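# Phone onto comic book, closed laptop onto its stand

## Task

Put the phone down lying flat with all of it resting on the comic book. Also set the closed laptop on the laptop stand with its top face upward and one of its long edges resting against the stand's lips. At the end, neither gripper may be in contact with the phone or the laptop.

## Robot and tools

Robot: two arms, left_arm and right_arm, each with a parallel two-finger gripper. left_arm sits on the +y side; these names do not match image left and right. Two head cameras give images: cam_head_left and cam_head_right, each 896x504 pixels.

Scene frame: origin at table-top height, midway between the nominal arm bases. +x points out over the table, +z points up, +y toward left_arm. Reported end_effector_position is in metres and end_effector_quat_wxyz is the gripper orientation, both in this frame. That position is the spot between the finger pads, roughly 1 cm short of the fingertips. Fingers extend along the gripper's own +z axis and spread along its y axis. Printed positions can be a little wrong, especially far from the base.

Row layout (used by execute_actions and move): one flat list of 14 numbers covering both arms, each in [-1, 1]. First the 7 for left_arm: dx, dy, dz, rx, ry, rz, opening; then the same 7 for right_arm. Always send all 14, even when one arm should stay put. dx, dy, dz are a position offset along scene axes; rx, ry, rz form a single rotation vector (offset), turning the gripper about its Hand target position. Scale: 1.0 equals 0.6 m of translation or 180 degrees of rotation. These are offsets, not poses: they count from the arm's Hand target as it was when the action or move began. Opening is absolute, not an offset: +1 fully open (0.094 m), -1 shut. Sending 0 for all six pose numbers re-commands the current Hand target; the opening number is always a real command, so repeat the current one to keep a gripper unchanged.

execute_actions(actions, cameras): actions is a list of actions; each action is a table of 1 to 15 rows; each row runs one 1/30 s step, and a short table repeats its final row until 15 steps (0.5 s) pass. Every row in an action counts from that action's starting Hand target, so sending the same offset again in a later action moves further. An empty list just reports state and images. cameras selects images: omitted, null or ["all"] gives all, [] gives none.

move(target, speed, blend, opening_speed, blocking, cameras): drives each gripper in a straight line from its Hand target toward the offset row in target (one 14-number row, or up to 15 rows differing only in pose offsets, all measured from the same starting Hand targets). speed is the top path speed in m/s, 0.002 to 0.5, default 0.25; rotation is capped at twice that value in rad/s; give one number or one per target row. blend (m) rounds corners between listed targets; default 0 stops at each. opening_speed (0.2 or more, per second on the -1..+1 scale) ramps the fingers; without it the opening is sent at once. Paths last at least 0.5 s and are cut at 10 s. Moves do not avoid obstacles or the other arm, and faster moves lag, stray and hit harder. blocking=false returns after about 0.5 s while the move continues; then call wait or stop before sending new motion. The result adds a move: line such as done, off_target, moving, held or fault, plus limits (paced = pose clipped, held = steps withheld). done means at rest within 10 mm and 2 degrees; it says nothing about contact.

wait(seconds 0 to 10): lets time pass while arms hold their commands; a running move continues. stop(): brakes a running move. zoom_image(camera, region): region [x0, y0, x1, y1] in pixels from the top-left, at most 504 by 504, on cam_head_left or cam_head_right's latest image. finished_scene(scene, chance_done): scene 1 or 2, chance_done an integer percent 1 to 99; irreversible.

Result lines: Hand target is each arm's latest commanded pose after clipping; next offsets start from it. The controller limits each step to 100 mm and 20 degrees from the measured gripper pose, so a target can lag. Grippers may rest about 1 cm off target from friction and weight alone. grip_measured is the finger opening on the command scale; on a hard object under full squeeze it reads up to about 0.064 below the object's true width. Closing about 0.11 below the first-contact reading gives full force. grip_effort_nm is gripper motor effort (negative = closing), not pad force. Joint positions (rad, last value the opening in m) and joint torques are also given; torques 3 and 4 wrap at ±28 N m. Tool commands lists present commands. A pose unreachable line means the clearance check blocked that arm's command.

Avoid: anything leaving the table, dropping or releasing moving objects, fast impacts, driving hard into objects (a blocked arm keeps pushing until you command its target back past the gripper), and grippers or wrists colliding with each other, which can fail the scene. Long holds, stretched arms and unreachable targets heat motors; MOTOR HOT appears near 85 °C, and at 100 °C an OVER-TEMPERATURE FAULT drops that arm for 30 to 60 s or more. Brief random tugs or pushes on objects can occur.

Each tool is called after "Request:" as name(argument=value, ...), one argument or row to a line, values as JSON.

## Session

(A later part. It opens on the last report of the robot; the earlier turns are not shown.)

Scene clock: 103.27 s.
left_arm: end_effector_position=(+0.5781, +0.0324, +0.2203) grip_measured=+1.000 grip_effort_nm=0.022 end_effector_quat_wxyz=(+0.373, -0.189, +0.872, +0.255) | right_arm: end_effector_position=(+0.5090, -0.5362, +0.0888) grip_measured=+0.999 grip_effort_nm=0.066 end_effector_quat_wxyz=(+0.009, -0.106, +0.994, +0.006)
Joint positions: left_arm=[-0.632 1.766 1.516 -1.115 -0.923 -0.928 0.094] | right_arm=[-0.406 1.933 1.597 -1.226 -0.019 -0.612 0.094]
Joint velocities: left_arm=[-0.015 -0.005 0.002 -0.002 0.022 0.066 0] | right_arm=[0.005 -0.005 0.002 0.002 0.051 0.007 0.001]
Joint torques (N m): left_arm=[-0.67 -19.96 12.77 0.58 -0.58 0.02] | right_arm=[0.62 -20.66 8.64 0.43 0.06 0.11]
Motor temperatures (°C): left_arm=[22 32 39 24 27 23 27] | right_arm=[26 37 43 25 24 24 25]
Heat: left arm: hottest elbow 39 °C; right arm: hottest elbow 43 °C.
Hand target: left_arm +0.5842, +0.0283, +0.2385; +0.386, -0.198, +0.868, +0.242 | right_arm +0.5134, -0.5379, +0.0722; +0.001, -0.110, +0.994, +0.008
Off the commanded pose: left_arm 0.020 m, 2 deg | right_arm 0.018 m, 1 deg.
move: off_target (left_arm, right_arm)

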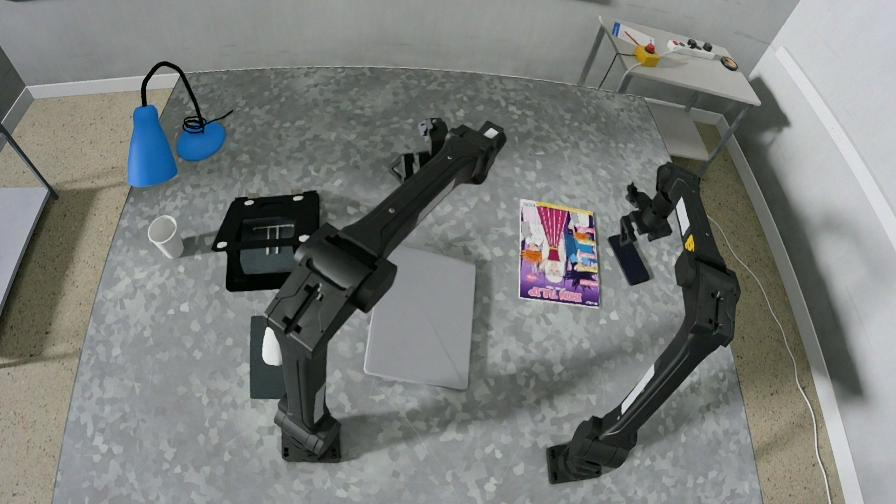

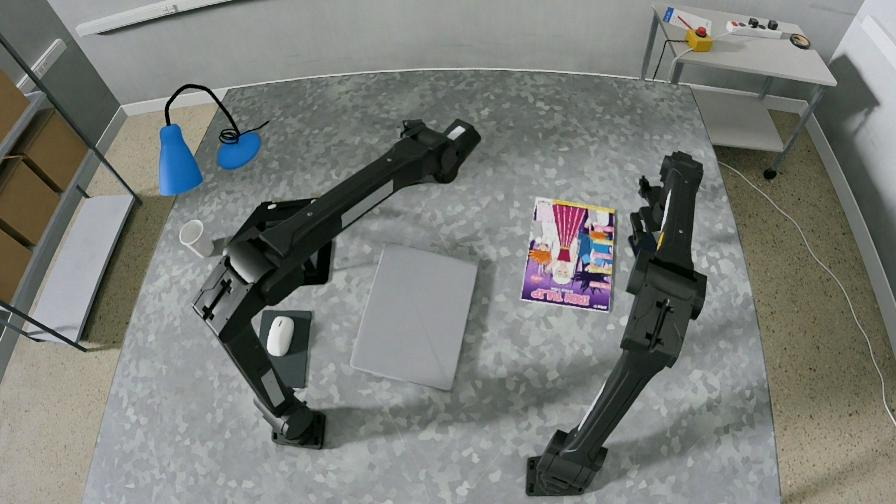

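Request:
move(
  target=[0,0,0,0,0,0,1, 0,0,0,0,0,0,-0.9],
)

Request:
zoom_image(
  camera="cam_head_left",
  region=[600, 200, 680, 290],
)

Request:
zoom_image(
  camera="cam_head_right",
  region=[620, 200, 690, 260],
)

Scene clock: 139.03 s.
left_arm: end_effector_position=(+0.5781, +0.0324, +0.2203) grip_measured=+1.000 grip_effort_nm=0.022 end_effector_quat_wxyz=(+0.373, -0.189, +0.872, +0.255) | right_arm: end_effector_position=(+0.5090, -0.5362, +0.0888) grip_measured=-0.898 grip_effort_nm=-0.081 end_effector_quat_wxyz=(+0.009, -0.106, +0.994, +0.006)
Joint positions: left_arm=[-0.632 1.766 1.516 -1.115 -0.923 -0.928 0.094] | right_arm=[-0.406 1.933 1.597 -1.226 -0.019 -0.613 0.005]
Joint velocities: left_arm=[-0.015 -0.005 0.002 -0.002 -0.051 0.007 0] | right_arm=[0.005 -0.005 -0.007 -0.002 0.007 -0.022 -0.001]
Joint torques (N m): left_arm=[-1.14 -19.6 12.96 0.59 -0.57 -0.05] | right_arm=[0.67 -20.07 8.87 0.51 0.06 0.09]
Motor temperatures (°C): left_arm=[22 33 40 24 27 23 27] | right_arm=[26 38 43 25 24 24 25]
Heat: left arm: hottest elbow 40 °C; right arm: hottest elbow 43 °C.
Hand target: left_arm +0.5842, +0.0283, +0.2385; +0.386, -0.198, +0.868, +0.242 | right_arm +0.5134, -0.5379, +0.0722; +0.001, -0.110, +0.994, +0.008
Off the commanded pose: left_arm 0.020 m, 2 deg | right_arm 0.017 m, 1 deg.
move: off_target (left_arm, right_arm)

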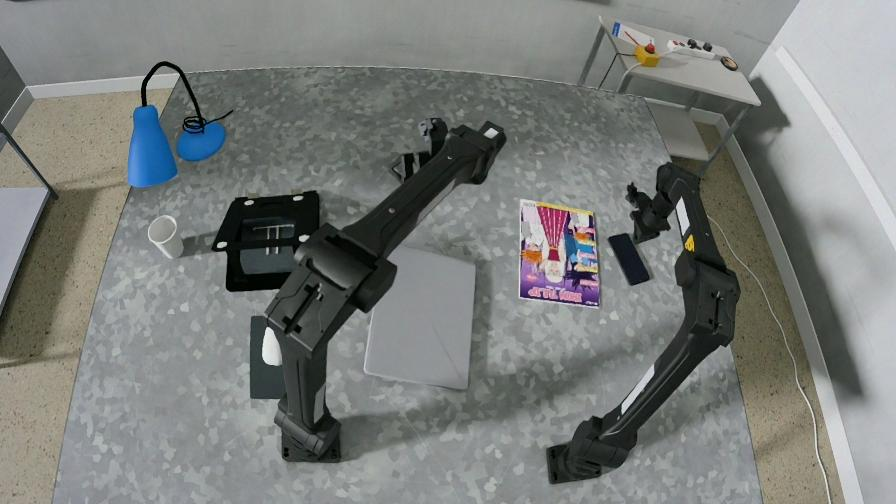

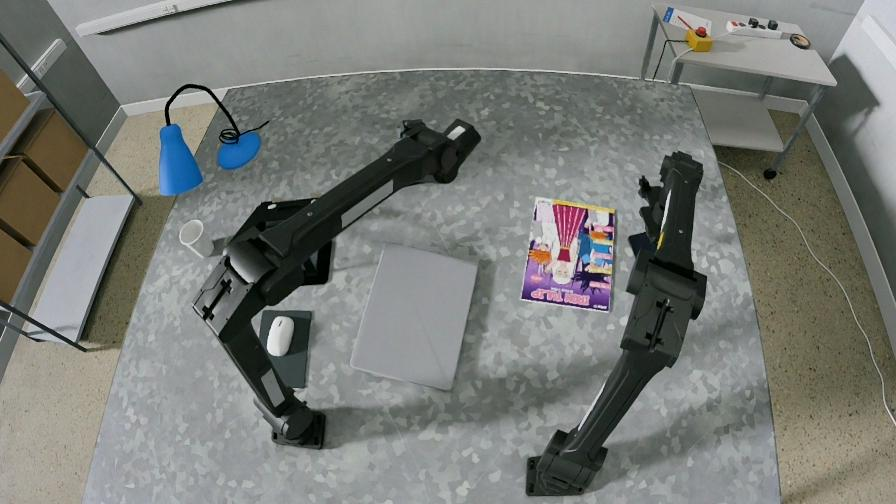

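Scaled by 5.600.

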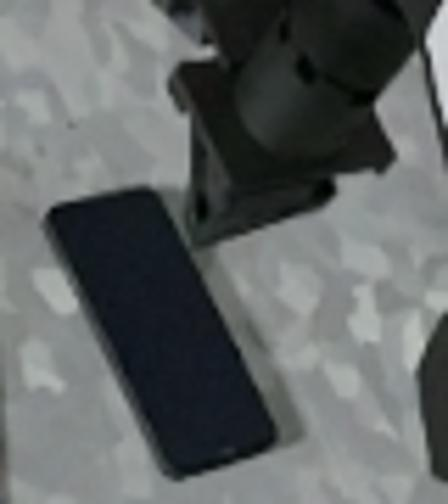

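Scaled by 7.200.

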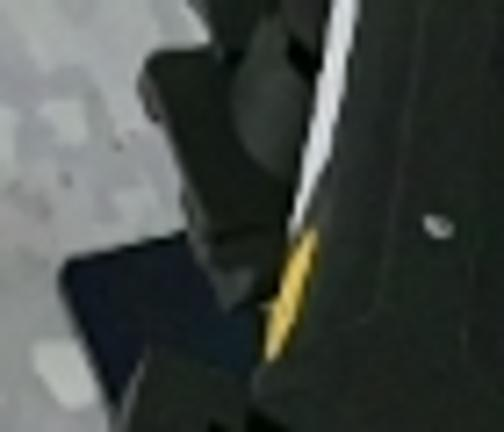

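Request:
move(
  target=[0,0,0,0,0,0,1, 0.0,-0.0217,-0.058,0,0,0.03,1],
  speed=0.08,
)

Request:
zoom_image(
  camera="cam_head_left",
  region=[600, 200, 680, 290],
)

Scene clock: 148.17 s.
left_arm: end_effector_position=(+0.5781, +0.0324, +0.2203) grip_measured=+1.000 grip_effort_nm=0.022 end_effector_quat_wxyz=(+0.373, -0.189, +0.872, +0.255) | right_arm: end_effector_position=(+0.5200, -0.5459, +0.0644) grip_measured=+0.999 grip_effort_nm=0.066 end_effector_quat_wxyz=(+0.018, -0.159, +0.987, -0.001)
Joint positions: left_arm=[-0.632 1.766 1.516 -1.115 -0.923 -0.928 0.094] | right_arm=[-0.413 1.977 1.597 -1.159 -0.018 -0.727 0.094]
Joint velocities: left_arm=[-0.015 0.015 -0.007 -0.002 0.051 -0.051 0] | right_arm=[-0.015 -0.015 0.007 0.002 -0.022 -0.066 0.001]
Joint torques (N m): left_arm=[-1.32 -18.84 12.89 0.59 -0.59 0] | right_arm=[-0.38 -19.96 7.04 0.58 0.06 0.08]
Motor temperatures (°C): left_arm=[22 33 40 24 27 23 27] | right_arm=[26 38 43 25 24 24 25]
Heat: left arm: hottest elbow 40 °C; right arm: hottest elbow 43 °C.
Hand target: left_arm +0.5842, +0.0283, +0.2385; +0.386, -0.198, +0.868, +0.242 | right_arm +0.5127, -0.5511, +0.0374; +0.001, -0.157, +0.988, +0.008
Off the commanded pose: left_arm 0.020 m, 2 deg | right_arm 0.028 m, 2 deg.
move: off_target (left_arm, right_arm)

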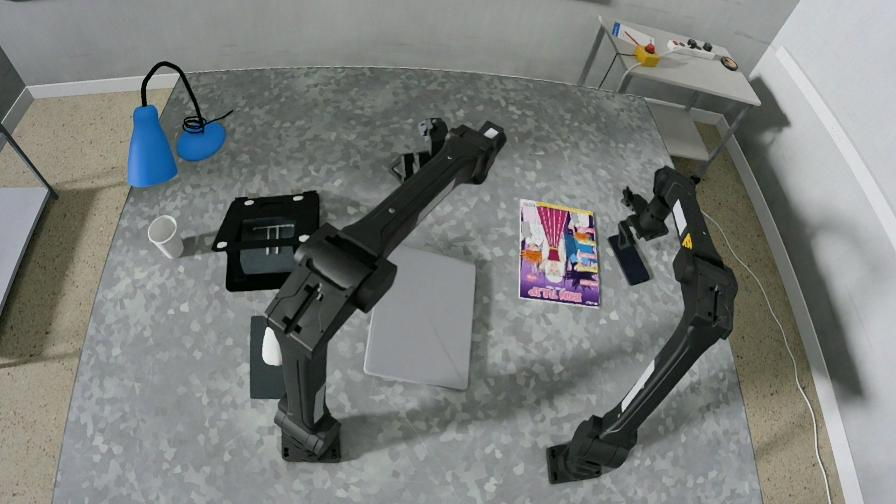

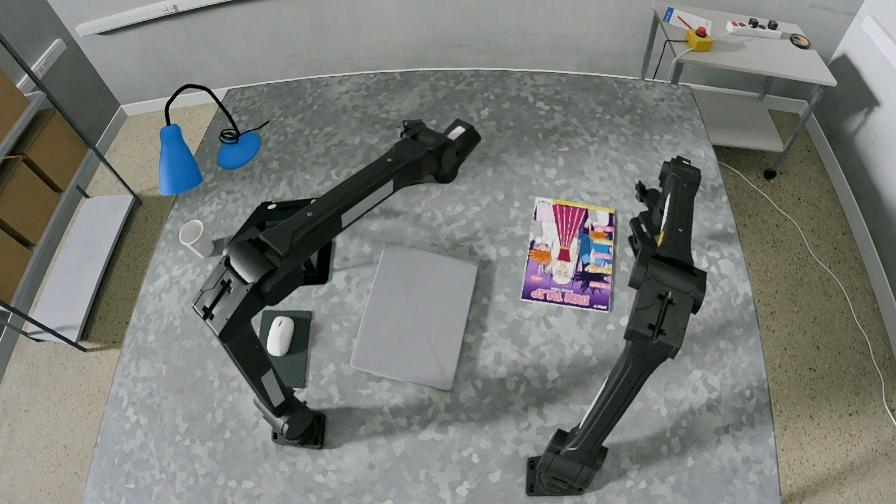

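Scaled by 5.600.

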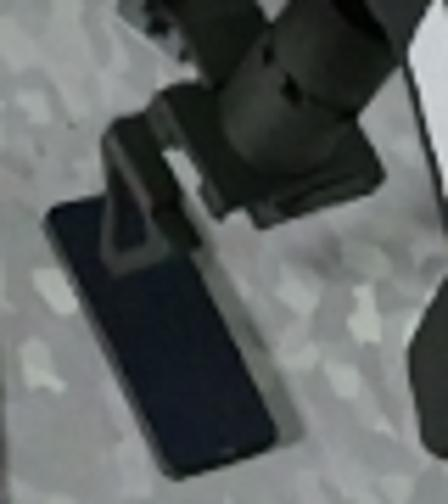

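Request:
move(
  target=[0,0,0,0,0,0,1, -0.012,-0.01,-0.07,0,0,0.0,1],
  speed=0.05,
)

Request:
zoom_image(
  camera="cam_head_left",
  region=[600, 200, 680, 290],
)

Scene clock: 154.23 s.
left_arm: end_effector_position=(+0.5781, +0.0324, +0.2203) grip_measured=+1.000 grip_effort_nm=0.022 end_effector_quat_wxyz=(+0.373, -0.189, +0.872, +0.255) | right_arm: end_effector_position=(+0.5139, -0.5528, +0.0227) grip_measured=+0.999 grip_effort_nm=0.066 end_effector_quat_wxyz=(+0.019, -0.159, +0.987, -0.001)
Joint positions: left_arm=[-0.632 1.766 1.516 -1.115 -0.923 -0.928 0.094] | right_arm=[-0.428 2.015 1.54 -1.063 -0.018 -0.742 0.094]
Joint velocities: left_arm=[-0.015 -0.005 -0.007 -0.002 -0.037 0.007 0] | right_arm=[0.015 -0.034 0.002 0.012 0.022 -0.037 0]
Joint torques (N m): left_arm=[-1.85 -19.66 12.68 0.81 -0.58 0.01] | right_arm=[-0.32 -20.37 6.89 0.39 0.06 0.07]
Motor temperatures (°C): left_arm=[22 33 40 24 27 23 27] | right_arm=[26 38 43 25 24 24 25]
Heat: left arm: hottest elbow 40 °C; right arm: hottest elbow 43 °C.
Hand target: left_arm +0.5842, +0.0283, +0.2385; +0.386, -0.198, +0.868, +0.242 | right_arm +0.5049, -0.5574, -0.0044; +0.001, -0.157, +0.988, +0.008
Off the commanded pose: left_arm 0.020 m, 2 deg | right_arm 0.029 m, 2 deg.
move: off_target (left_arm, right_arm)

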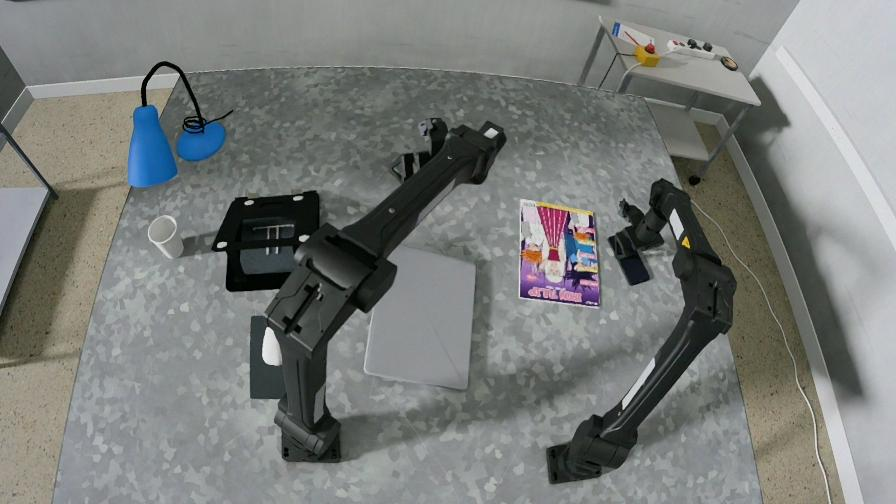

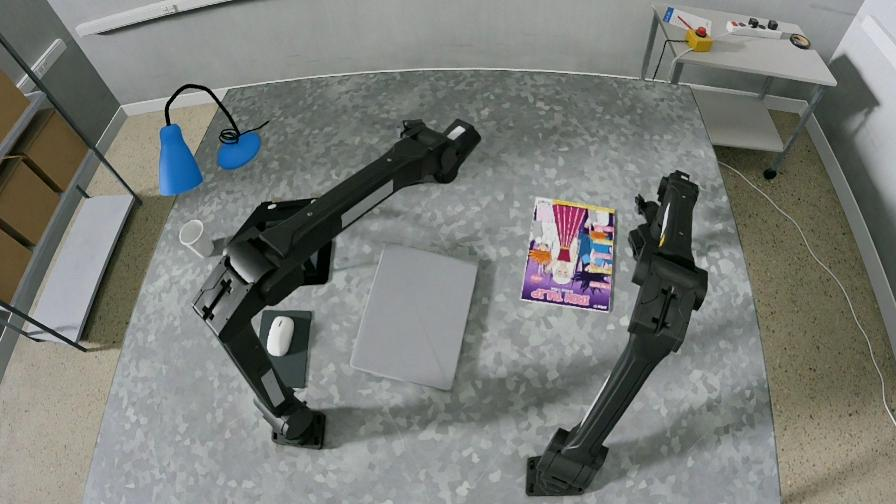

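Scaled by 5.600.

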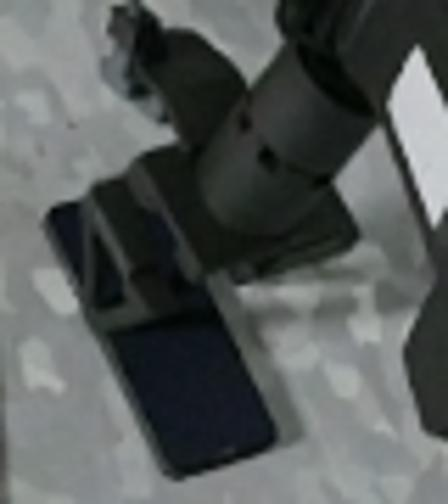

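Request:
move(
  target=[0,0,0,0,0,0,1, 0,0.022,0.005,0,0,0.0,1],
  speed=0.05,
)

Request:
zoom_image(
  camera="cam_head_left",
  region=[600, 220, 660, 290],
)

Scene clock: 158.83 s.
left_arm: end_effector_position=(+0.5781, +0.0324, +0.2203) grip_measured=+1.000 grip_effort_nm=0.022 end_effector_quat_wxyz=(+0.373, -0.189, +0.872, +0.255) | right_arm: end_effector_position=(+0.5088, -0.5506, +0.0179) grip_measured=+0.999 grip_effort_nm=0.066 end_effector_quat_wxyz=(+0.013, -0.157, +0.987, +0.002)
Joint positions: left_arm=[-0.632 1.766 1.516 -1.115 -0.923 -0.928 0.094] | right_arm=[-0.428 2.015 1.526 -1.062 -0.018 -0.738 0.094]
Joint velocities: left_arm=[-0.005 -0.005 -0.012 0.002 0.022 -0.037 0] | right_arm=[0.005 -0.005 -0.002 -0.007 -0.051 0.037 0]
Joint torques (N m): left_arm=[-1.32 -18.9 12.64 0.75 -0.64 -0.08] | right_arm=[1.14 -21.3 6.67 0.59 0.05 0.22]
Motor temperatures (°C): left_arm=[22 33 40 24 27 23 27] | right_arm=[26 39 42 25 24 24 25]
Heat: left arm: hottest elbow 40 °C; right arm: hottest elbow 42 °C.
Hand target: left_arm +0.5842, +0.0283, +0.2385; +0.386, -0.198, +0.868, +0.242 | right_arm +0.5051, -0.5442, -0.0015; +0.001, -0.157, +0.988, +0.009
Off the commanded pose: left_arm 0.020 m, 2 deg | right_arm 0.021 m, 2 deg.
move: off_target (left_arm, right_arm)

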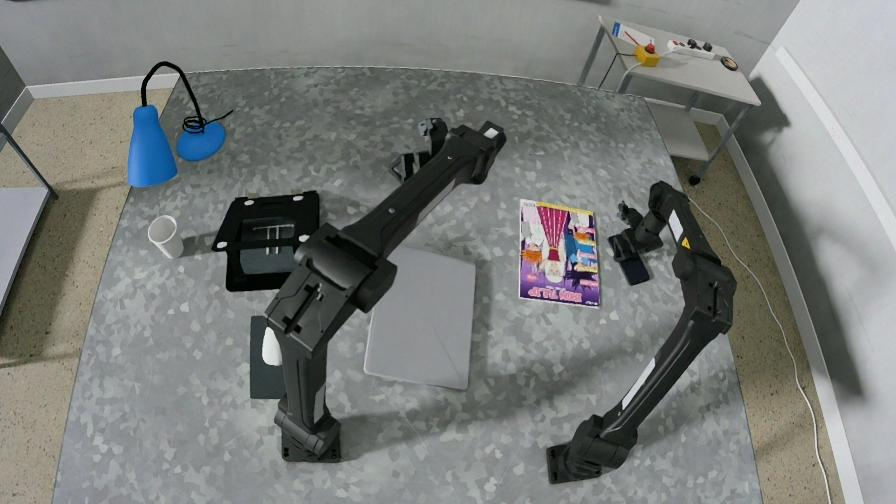

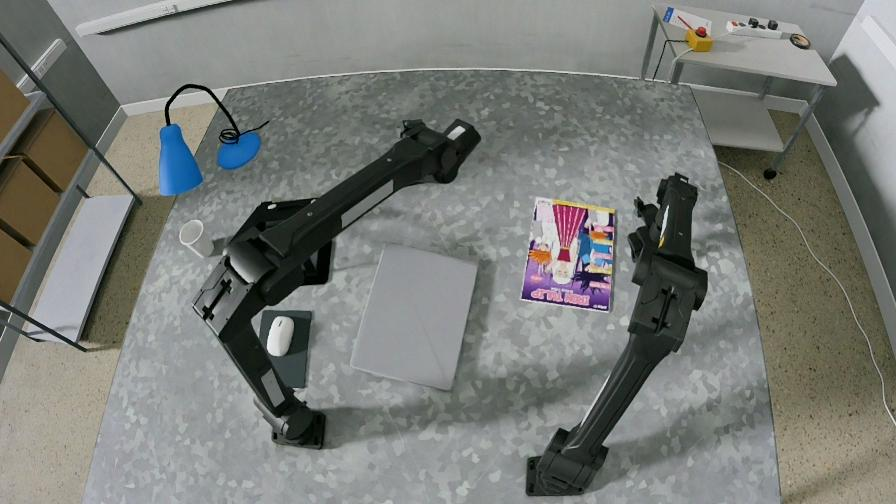

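Scaled by 7.200.

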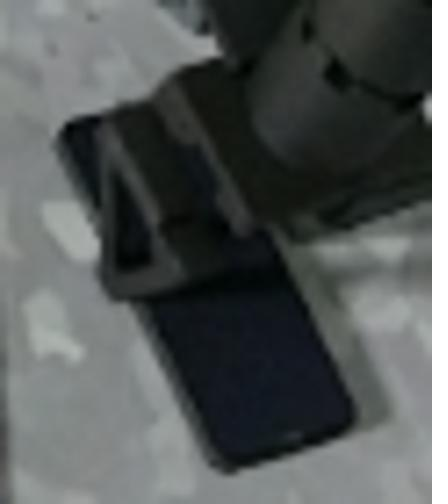

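Request:
move(
  target=[0,0,0,0,0,0,1, 0,-0.005,-0.02,0,0,0.0,1],
  speed=0.03,
)

Request:
zoom_image(
  camera="cam_head_left",
  region=[600, 220, 660, 290],
)

Scene clock: 175.67 s.
left_arm: end_effector_position=(+0.5781, +0.0324, +0.2203) grip_measured=+1.000 grip_effort_nm=0.022 end_effector_quat_wxyz=(+0.373, -0.189, +0.872, +0.255) | right_arm: end_effector_position=(+0.5112, -0.5518, +0.0157) grip_measured=+0.999 grip_effort_nm=0.066 end_effector_quat_wxyz=(+0.020, -0.157, +0.987, -0.003)
Joint positions: left_arm=[-0.632 1.766 1.516 -1.115 -0.923 -0.928 0.094] | right_arm=[-0.428 2.015 1.519 -1.039 -0.017 -0.737 0.094]
Joint velocities: left_arm=[-0.005 -0.005 0.007 0.007 0.022 0.007 0] | right_arm=[-0.005 0.005 -0.002 0.007 -0.007 0.007 0]
Joint torques (N m): left_arm=[-1.2 -19.49 12.77 0.64 -0.54 -0.02] | right_arm=[0.73 -20.07 6.64 0.57 0.04 0.18]
Motor temperatures (°C): left_arm=[22 33 40 24 27 23 27] | right_arm=[26 41 41 25 24 23 25]
Heat: left arm: hottest elbow 40 °C; right arm: hottest shoulder 41 °C.
Hand target: left_arm +0.5842, +0.0283, +0.2385; +0.386, -0.198, +0.868, +0.242 | right_arm +0.5048, -0.5472, -0.0136; +0.001, -0.157, +0.988, +0.009
Off the commanded pose: left_arm 0.020 m, 2 deg | right_arm 0.030 m, 3 deg.
move: off_target (left_arm, right_arm)

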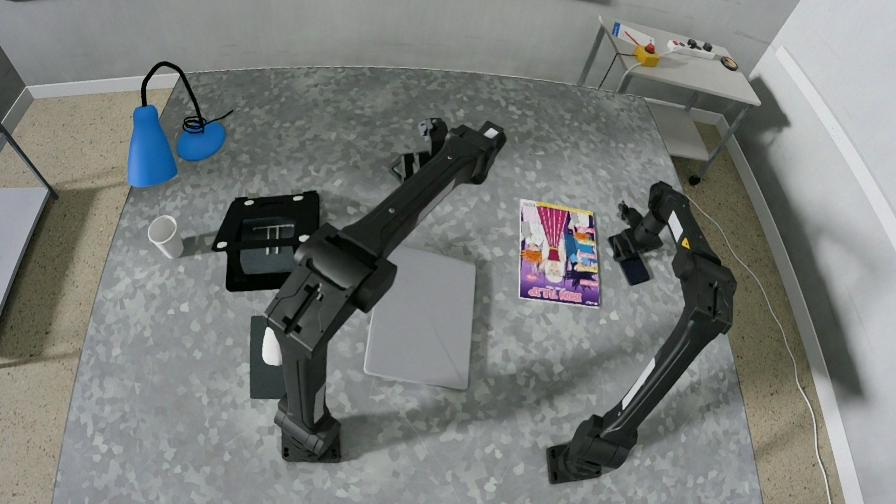

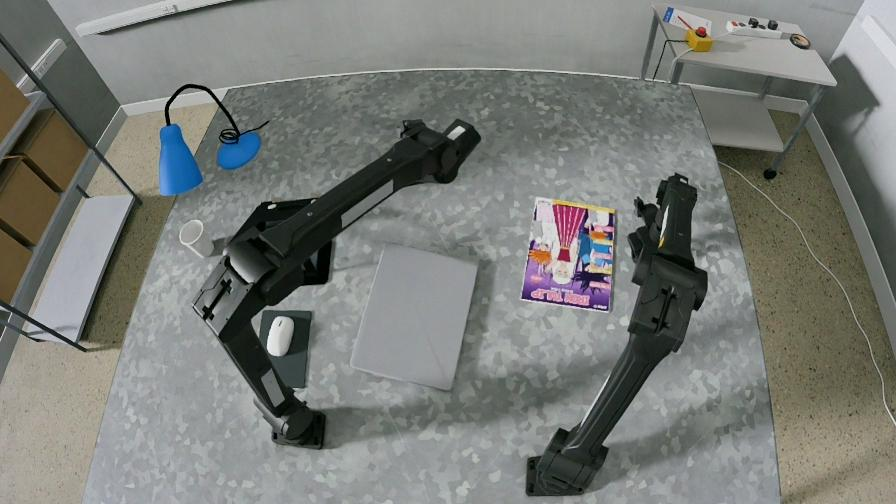

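Scaled by 7.200.

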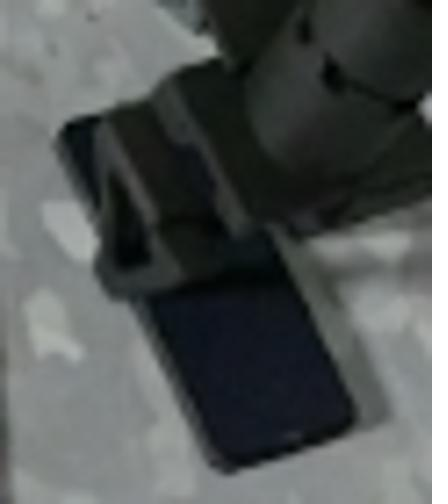

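Request:
move(
  target=[0,0,0,0,0,0,1, 0,0,0,0,0,0.0,0.35],
  opening_speed=0.4,
)

Request:
zoom_image(
  camera="cam_head_left",
  region=[600, 220, 660, 290],
)

Scene clock: 180.00 s.
left_arm: end_effector_position=(+0.5781, +0.0324, +0.2203) grip_measured=+1.000 grip_effort_nm=0.022 end_effector_quat_wxyz=(+0.373, -0.189, +0.872, +0.255) | right_arm: end_effector_position=(+0.5112, -0.5518, +0.0157) grip_measured=+0.504 grip_effort_nm=-1.013 end_effector_quat_wxyz=(+0.020, -0.157, +0.987, -0.003)
Joint positions: left_arm=[-0.632 1.766 1.516 -1.115 -0.923 -0.928 0.094] | right_arm=[-0.428 2.015 1.519 -1.039 -0.017 -0.737 0.071]
Joint velocities: left_arm=[0.005 -0.005 -0.012 -0.007 0.051 -0.007 0] | right_arm=[-0.005 -0.005 -0.002 -0.012 -0.037 0.022 0]
Joint torques (N m): left_arm=[-0.67 -19.55 12.71 0.87 -0.6 -0.01] | right_arm=[0.85 -20.01 6.61 0.62 0.04 0.17]
Motor temperatures (°C): left_arm=[22 33 40 24 27 23 27] | right_arm=[26 41 41 25 24 23 25]
Heat: left arm: hottest elbow 40 °C; right arm: hottest shoulder 41 °C.
Hand target: left_arm +0.5842, +0.0283, +0.2385; +0.386, -0.198, +0.868, +0.242 | right_arm +0.5048, -0.5472, -0.0136; +0.001, -0.157, +0.988, +0.009
Off the commanded pose: left_arm 0.020 m, 2 deg | right_arm 0.030 m, 3 deg.
move: off_target (left_arm, right_arm)

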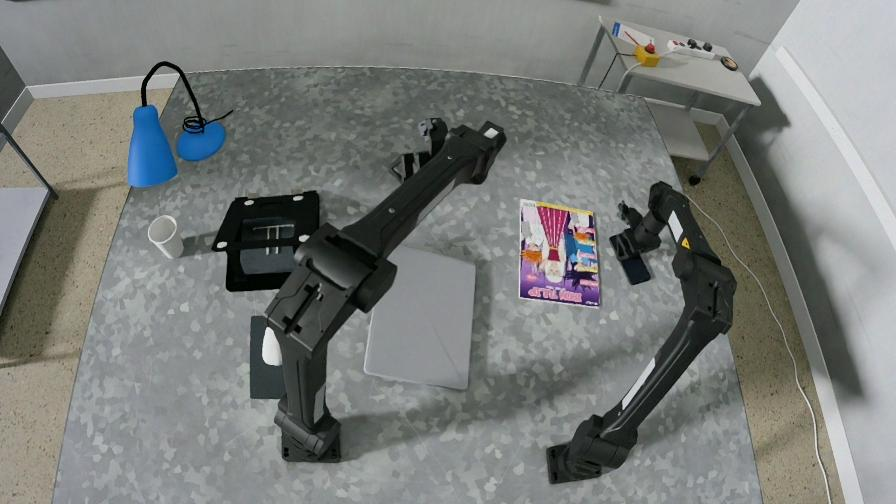

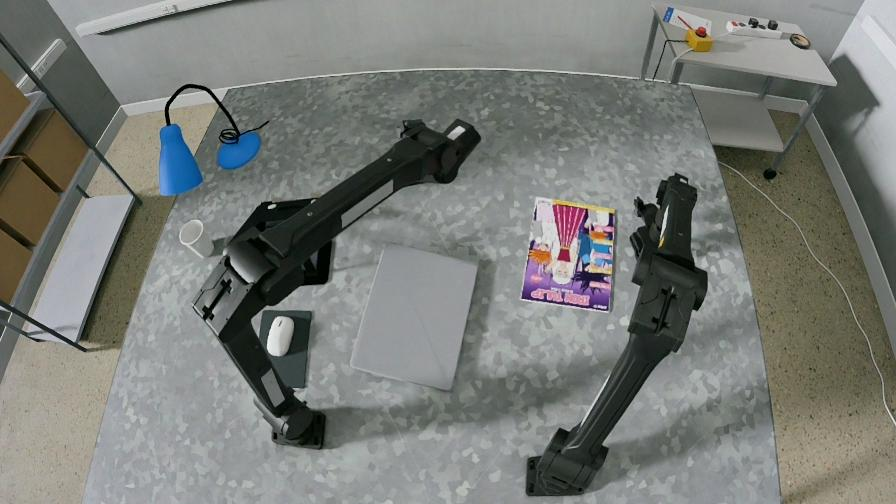

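Scaled by 7.200.

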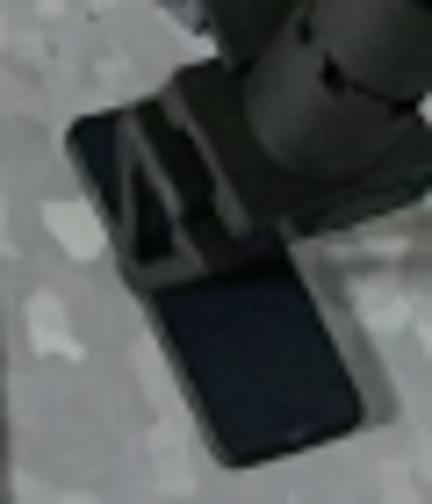

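Request:
move(
  target=[0,0,0,0,0,0,1, 0.005,0,0.16,0,0,0.0,0.4],
  speed=0.06,
)

Request:
zoom_image(
  camera="cam_head_left",
  region=[580, 200, 680, 300],
)

Request:
zoom_image(
  camera="cam_head_right",
  region=[590, 190, 690, 290],
)

Scene clock: 194.87 s.
left_arm: end_effector_position=(+0.5781, +0.0324, +0.2203) grip_measured=+1.000 grip_effort_nm=0.022 end_effector_quat_wxyz=(+0.373, -0.189, +0.872, +0.255) | right_arm: end_effector_position=(+0.4855, -0.5403, +0.0484) grip_measured=+0.502 grip_effort_nm=-1.038 end_effector_quat_wxyz=(-0.029, -0.156, +0.987, +0.029)
Joint positions: left_arm=[-0.632 1.766 1.516 -1.115 -0.923 -0.928 0.094] | right_arm=[-0.428 1.979 1.553 -1.226 -0.017 -0.737 0.071]
Joint velocities: left_arm=[-0.005 -0.005 0.002 0.022 -0.022 -0.022 0] | right_arm=[0.005 0.015 -0.012 0.007 0.081 -0.037 -0.001]
Joint torques (N m): left_arm=[-1.79 -19.25 12.82 0.7 -0.57 -0.01] | right_arm=[1.08 -25.41 12.12 -0.39 0 0.21]
Motor temperatures (°C): left_arm=[22 33 40 24 27 23 27] | right_arm=[26 41 41 25 24 23 26]
Heat: left arm: hottest elbow 40 °C; right arm: hottest shoulder 41 °C.
Hand target: left_arm +0.5842, +0.0283, +0.2385; +0.386, -0.198, +0.868, +0.242 | right_arm +0.5093, -0.5465, +0.0826; +0.001, -0.157, +0.988, +0.008
Off the commanded pose: left_arm 0.020 m, 2 deg | right_arm 0.041 m, 4 deg.
move: off_target (left_arm, right_arm)

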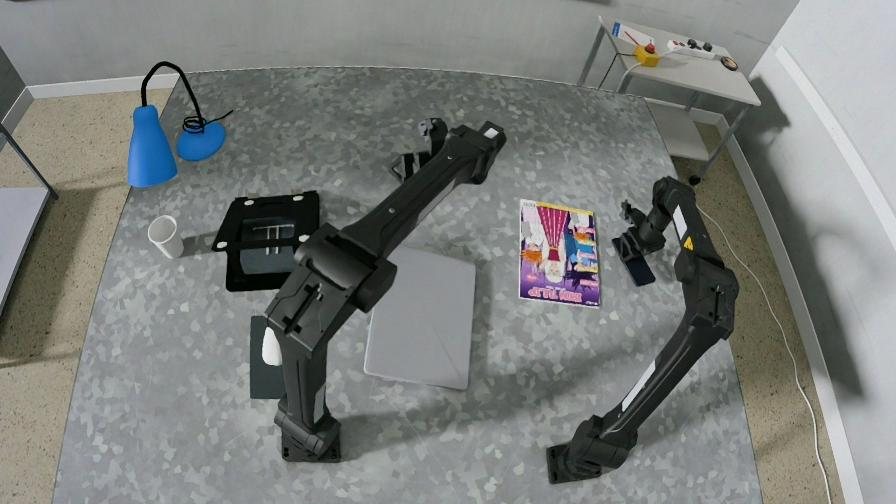

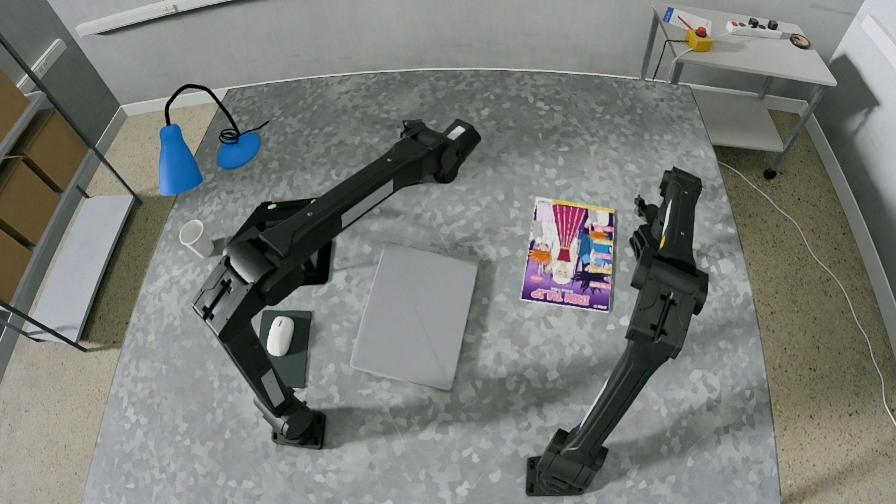

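Scaled by 5.040.

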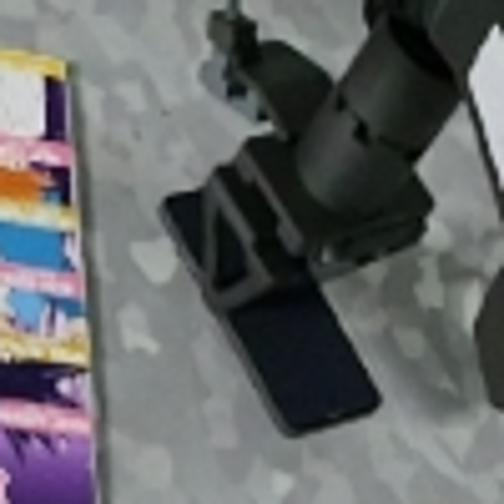

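Scaled by 5.040.

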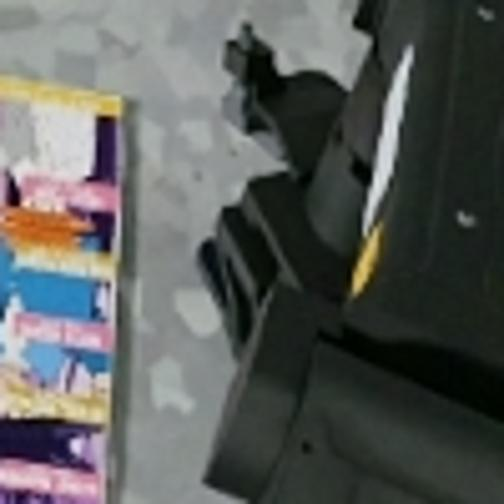

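Request:
move(
  target=[0,0,0,0,0,0,1, 0.0,0.33,0.07,0,0,-0.083,0.4],
  speed=0.12,
)

Request:
zoom_image(
  camera="cam_head_left",
  region=[500, 180, 640, 320],
)

Request:
zoom_image(
  camera="cam_head_right",
  region=[500, 180, 640, 320],
)

Scene clock: 203.30 s.
left_arm: end_effector_position=(+0.5781, +0.0324, +0.2203) grip_measured=+1.000 grip_effort_nm=0.022 end_effector_quat_wxyz=(+0.373, -0.189, +0.872, +0.255) | right_arm: end_effector_position=(+0.5164, -0.3500, +0.1089) grip_measured=+0.502 grip_effort_nm=-1.038 end_effector_quat_wxyz=(-0.006, -0.029, +1.000, +0.011)
Joint positions: left_arm=[-0.632 1.766 1.516 -1.115 -0.923 -0.928 0.094] | right_arm=[-0.081 1.84 1.513 -1.258 -0.02 -0.133 0.071]
Joint velocities: left_arm=[-0.005 -0.005 -0.002 -0.002 -0.051 -0.007 0] | right_arm=[0.005 -0.024 -0.012 0.002 0.022 -0.007 0]
Joint torques (N m): left_arm=[-0.85 -19.9 12.78 0.58 -0.54 -0.03] | right_arm=[0.91 -23.47 7.69 -0.28 0.07 0.25]
Motor temperatures (°C): left_arm=[22 33 40 24 27 23 27] | right_arm=[26 41 43 25 24 23 27]
Heat: left arm: hottest elbow 40 °C; right arm: hottest elbow 43 °C.
Hand target: left_arm +0.5842, +0.0283, +0.2385; +0.386, -0.198, +0.868, +0.242 | right_arm +0.5117, -0.3472, +0.1225; +0.000, -0.027, +1.000, +0.009
Off the commanded pose: left_arm 0.020 m, 2 deg | right_arm 0.017 m, 1 deg.
move: off_target (left_arm, right_arm)

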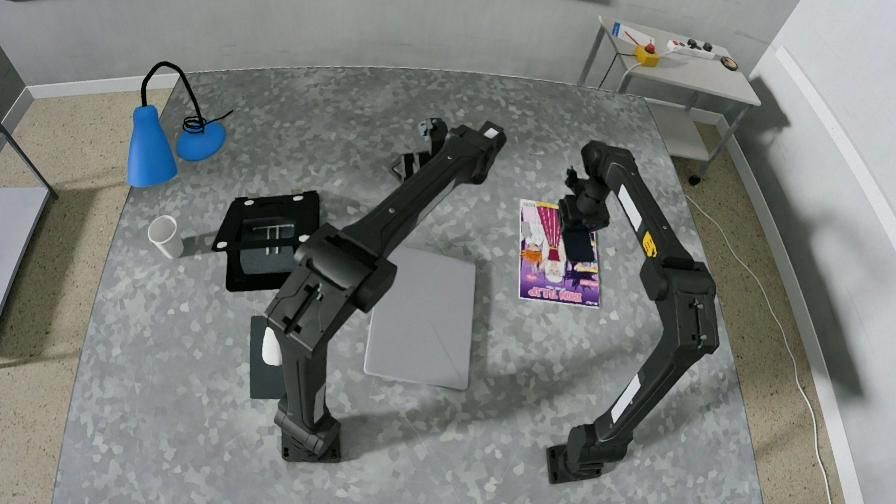

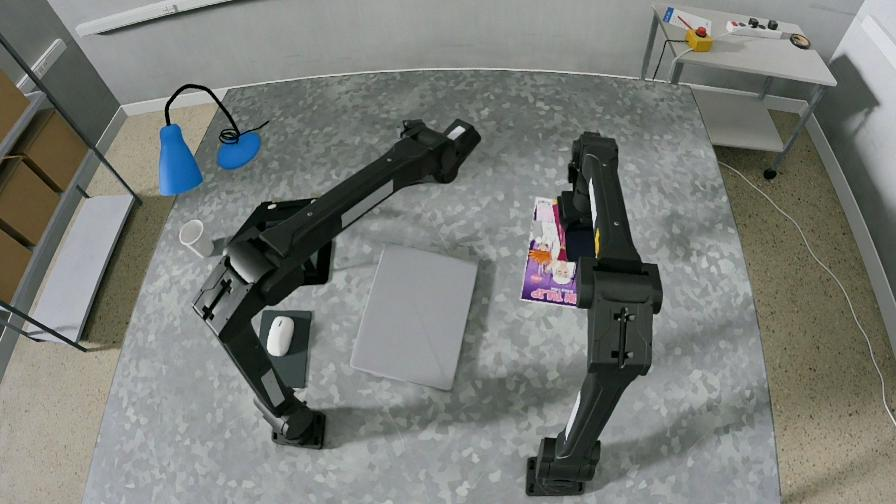

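Scaled by 3.600.

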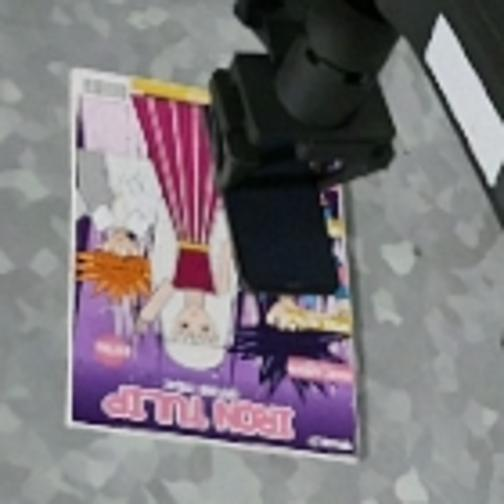

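Scaled by 3.600.

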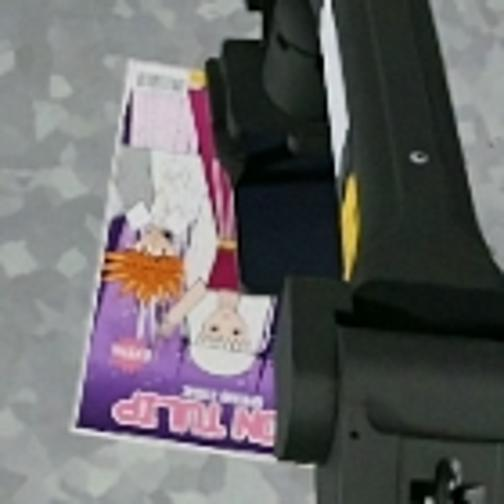

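Request:
execute_actions(
  actions=[],
)

Scene clock: 216.20 s.
left_arm: end_effector_position=(+0.5781, +0.0324, +0.2203) grip_measured=+1.000 grip_effort_nm=0.017 end_effector_quat_wxyz=(+0.373, -0.189, +0.872, +0.255) | right_arm: end_effector_position=(+0.5163, -0.3500, +0.1089) grip_measured=+0.502 grip_effort_nm=-1.038 end_effector_quat_wxyz=(-0.006, -0.028, +1.000, +0.011)
Joint positions: left_arm=[-0.632 1.766 1.516 -1.115 -0.923 -0.928 0.094] | right_arm=[-0.081 1.84 1.513 -1.259 -0.02 -0.132 0.071]
Joint velocities: left_arm=[-0.005 -0.005 0.012 -0.022 0.022 0.037 0] | right_arm=[0.005 0.005 -0.007 0.002 -0.081 -0.007 0.001]
Joint torques (N m): left_arm=[-1.38 -19.72 13.01 0.55 -0.58 0.02] | right_arm=[0.97 -23.94 7.72 -0.27 0.07 0.22]
Motor temperatures (°C): left_arm=[22 33 40 24 27 23 27] | right_arm=[26 41 42 25 24 23 27]
Heat: left arm: hottest elbow 40 °C; right arm: hottest elbow 42 °C.
Hand target: left_arm +0.5842, +0.0283, +0.2385; +0.386, -0.198, +0.868, +0.242 | right_arm +0.5117, -0.3472, +0.1225; +0.000, -0.027, +1.000, +0.009
Tool commands: left_gripper/opening=+1.0 right_gripper/opening=+0.4
Off the commanded pose: left_arm 0.020 m, 2 deg | right_arm 0.017 m, 1 deg.

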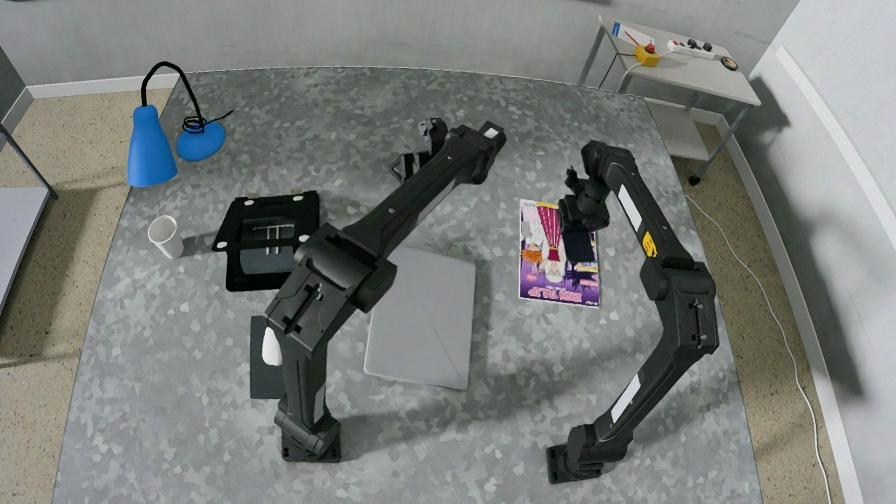

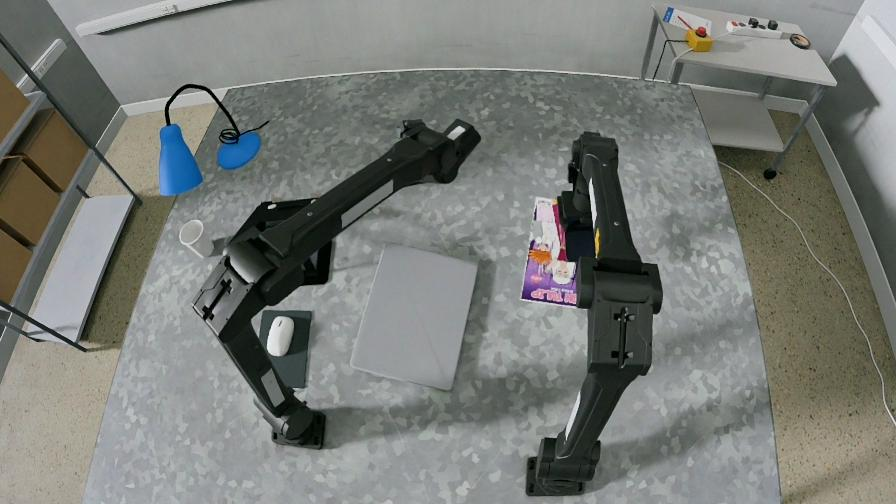

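Request:
zoom_image(
  camera="cam_head_left",
  region=[500, 140, 660, 320],
)

Request:
zoom_image(
  camera="cam_head_right",
  region=[500, 140, 660, 320],
)

Scaled by 2.800.

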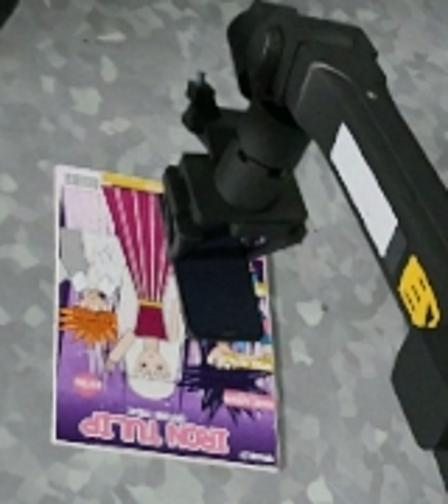

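Scaled by 2.800.

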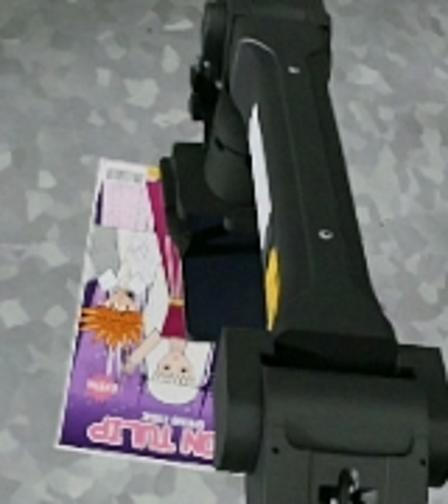

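Request:
move(
  target=[0,0,0,0,0,0,1,0,0.037,-0.1,0,0,0,0.4],
  speed=0.1,
)

Request:
zoom_image(
  camera="cam_head_left",
  region=[500, 140, 660, 320],
)

Request:
zoom_image(
  camera="cam_head_right",
  region=[500, 140, 660, 320],
)

Scene clock: 225.13 s.
left_arm: end_effector_position=(+0.5781, +0.0324, +0.2203) grip_measured=+1.000 grip_effort_nm=0.022 end_effector_quat_wxyz=(+0.373, -0.189, +0.872, +0.255) | right_arm: end_effector_position=(+0.5127, -0.3311, +0.0768) grip_measured=+0.502 grip_effort_nm=-1.038 end_effector_quat_wxyz=(+0.010, -0.026, +1.000, +0.009)
Joint positions: left_arm=[-0.632 1.766 1.516 -1.115 -0.923 -0.928 0.094] | right_arm=[-0.047 1.84 1.423 -1.136 -0.02 -0.094 0.071]
Joint velocities: left_arm=[0.005 0.005 -0.002 -0.012 0.007 -0.037 0] | right_arm=[0.005 0.005 0.007 -0.007 0.007 -0.037 -0.001]
Joint torques (N m): left_arm=[-1.85 -19.25 12.7 0.64 -0.56 0.05] | right_arm=[1.32 -19.25 7.45 0.62 0.07 0.22]
Motor temperatures (°C): left_arm=[22 33 40 24 27 23 27] | right_arm=[26 40 41 25 24 23 27]
Heat: left arm: hottest elbow 40 °C; right arm: hottest elbow 41 °C.
Hand target: left_arm +0.5842, +0.0283, +0.2385; +0.386, -0.198, +0.868, +0.242 | right_arm +0.5113, -0.3258, +0.0625; +0.000, -0.027, +1.000, +0.009
Off the commanded pose: left_arm 0.020 m, 2 deg | right_arm 0.016 m, 1 deg.
move: off_target (left_arm, right_arm)

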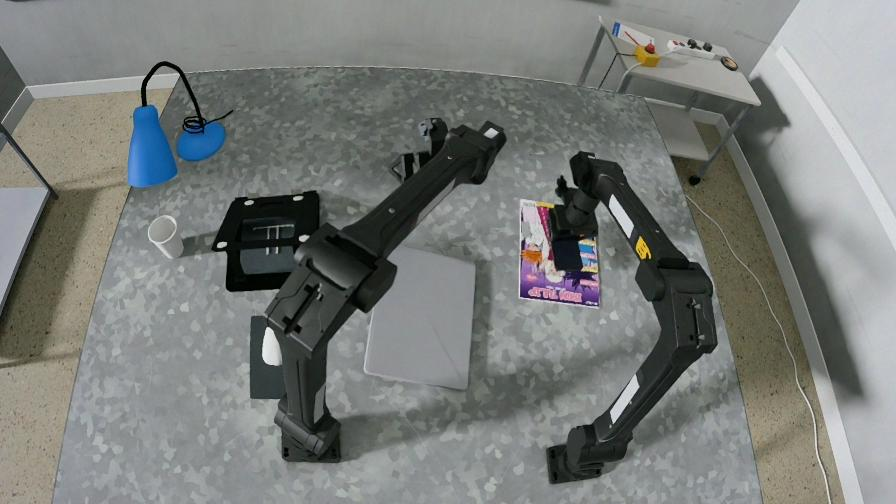

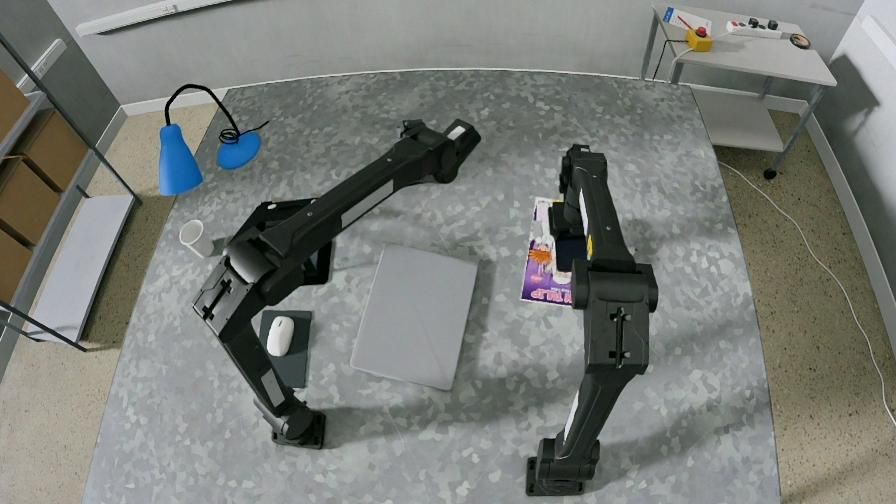

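Scaled by 2.800.

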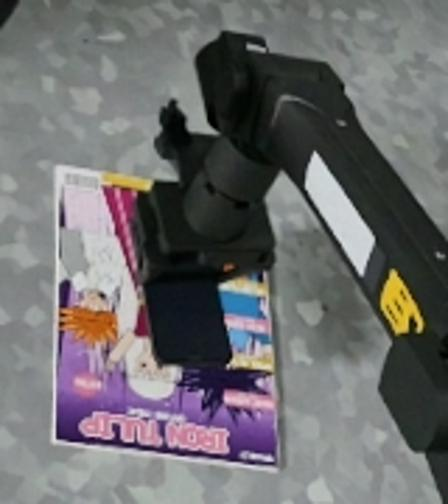

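Scaled by 2.800.

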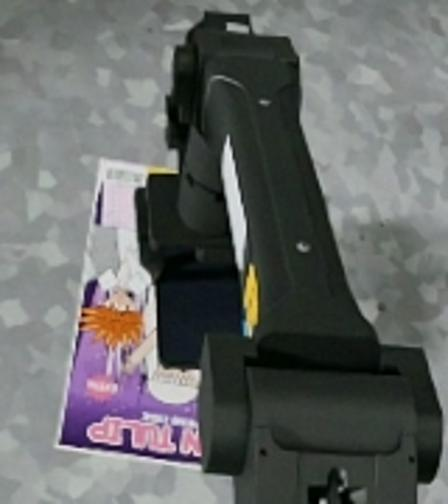

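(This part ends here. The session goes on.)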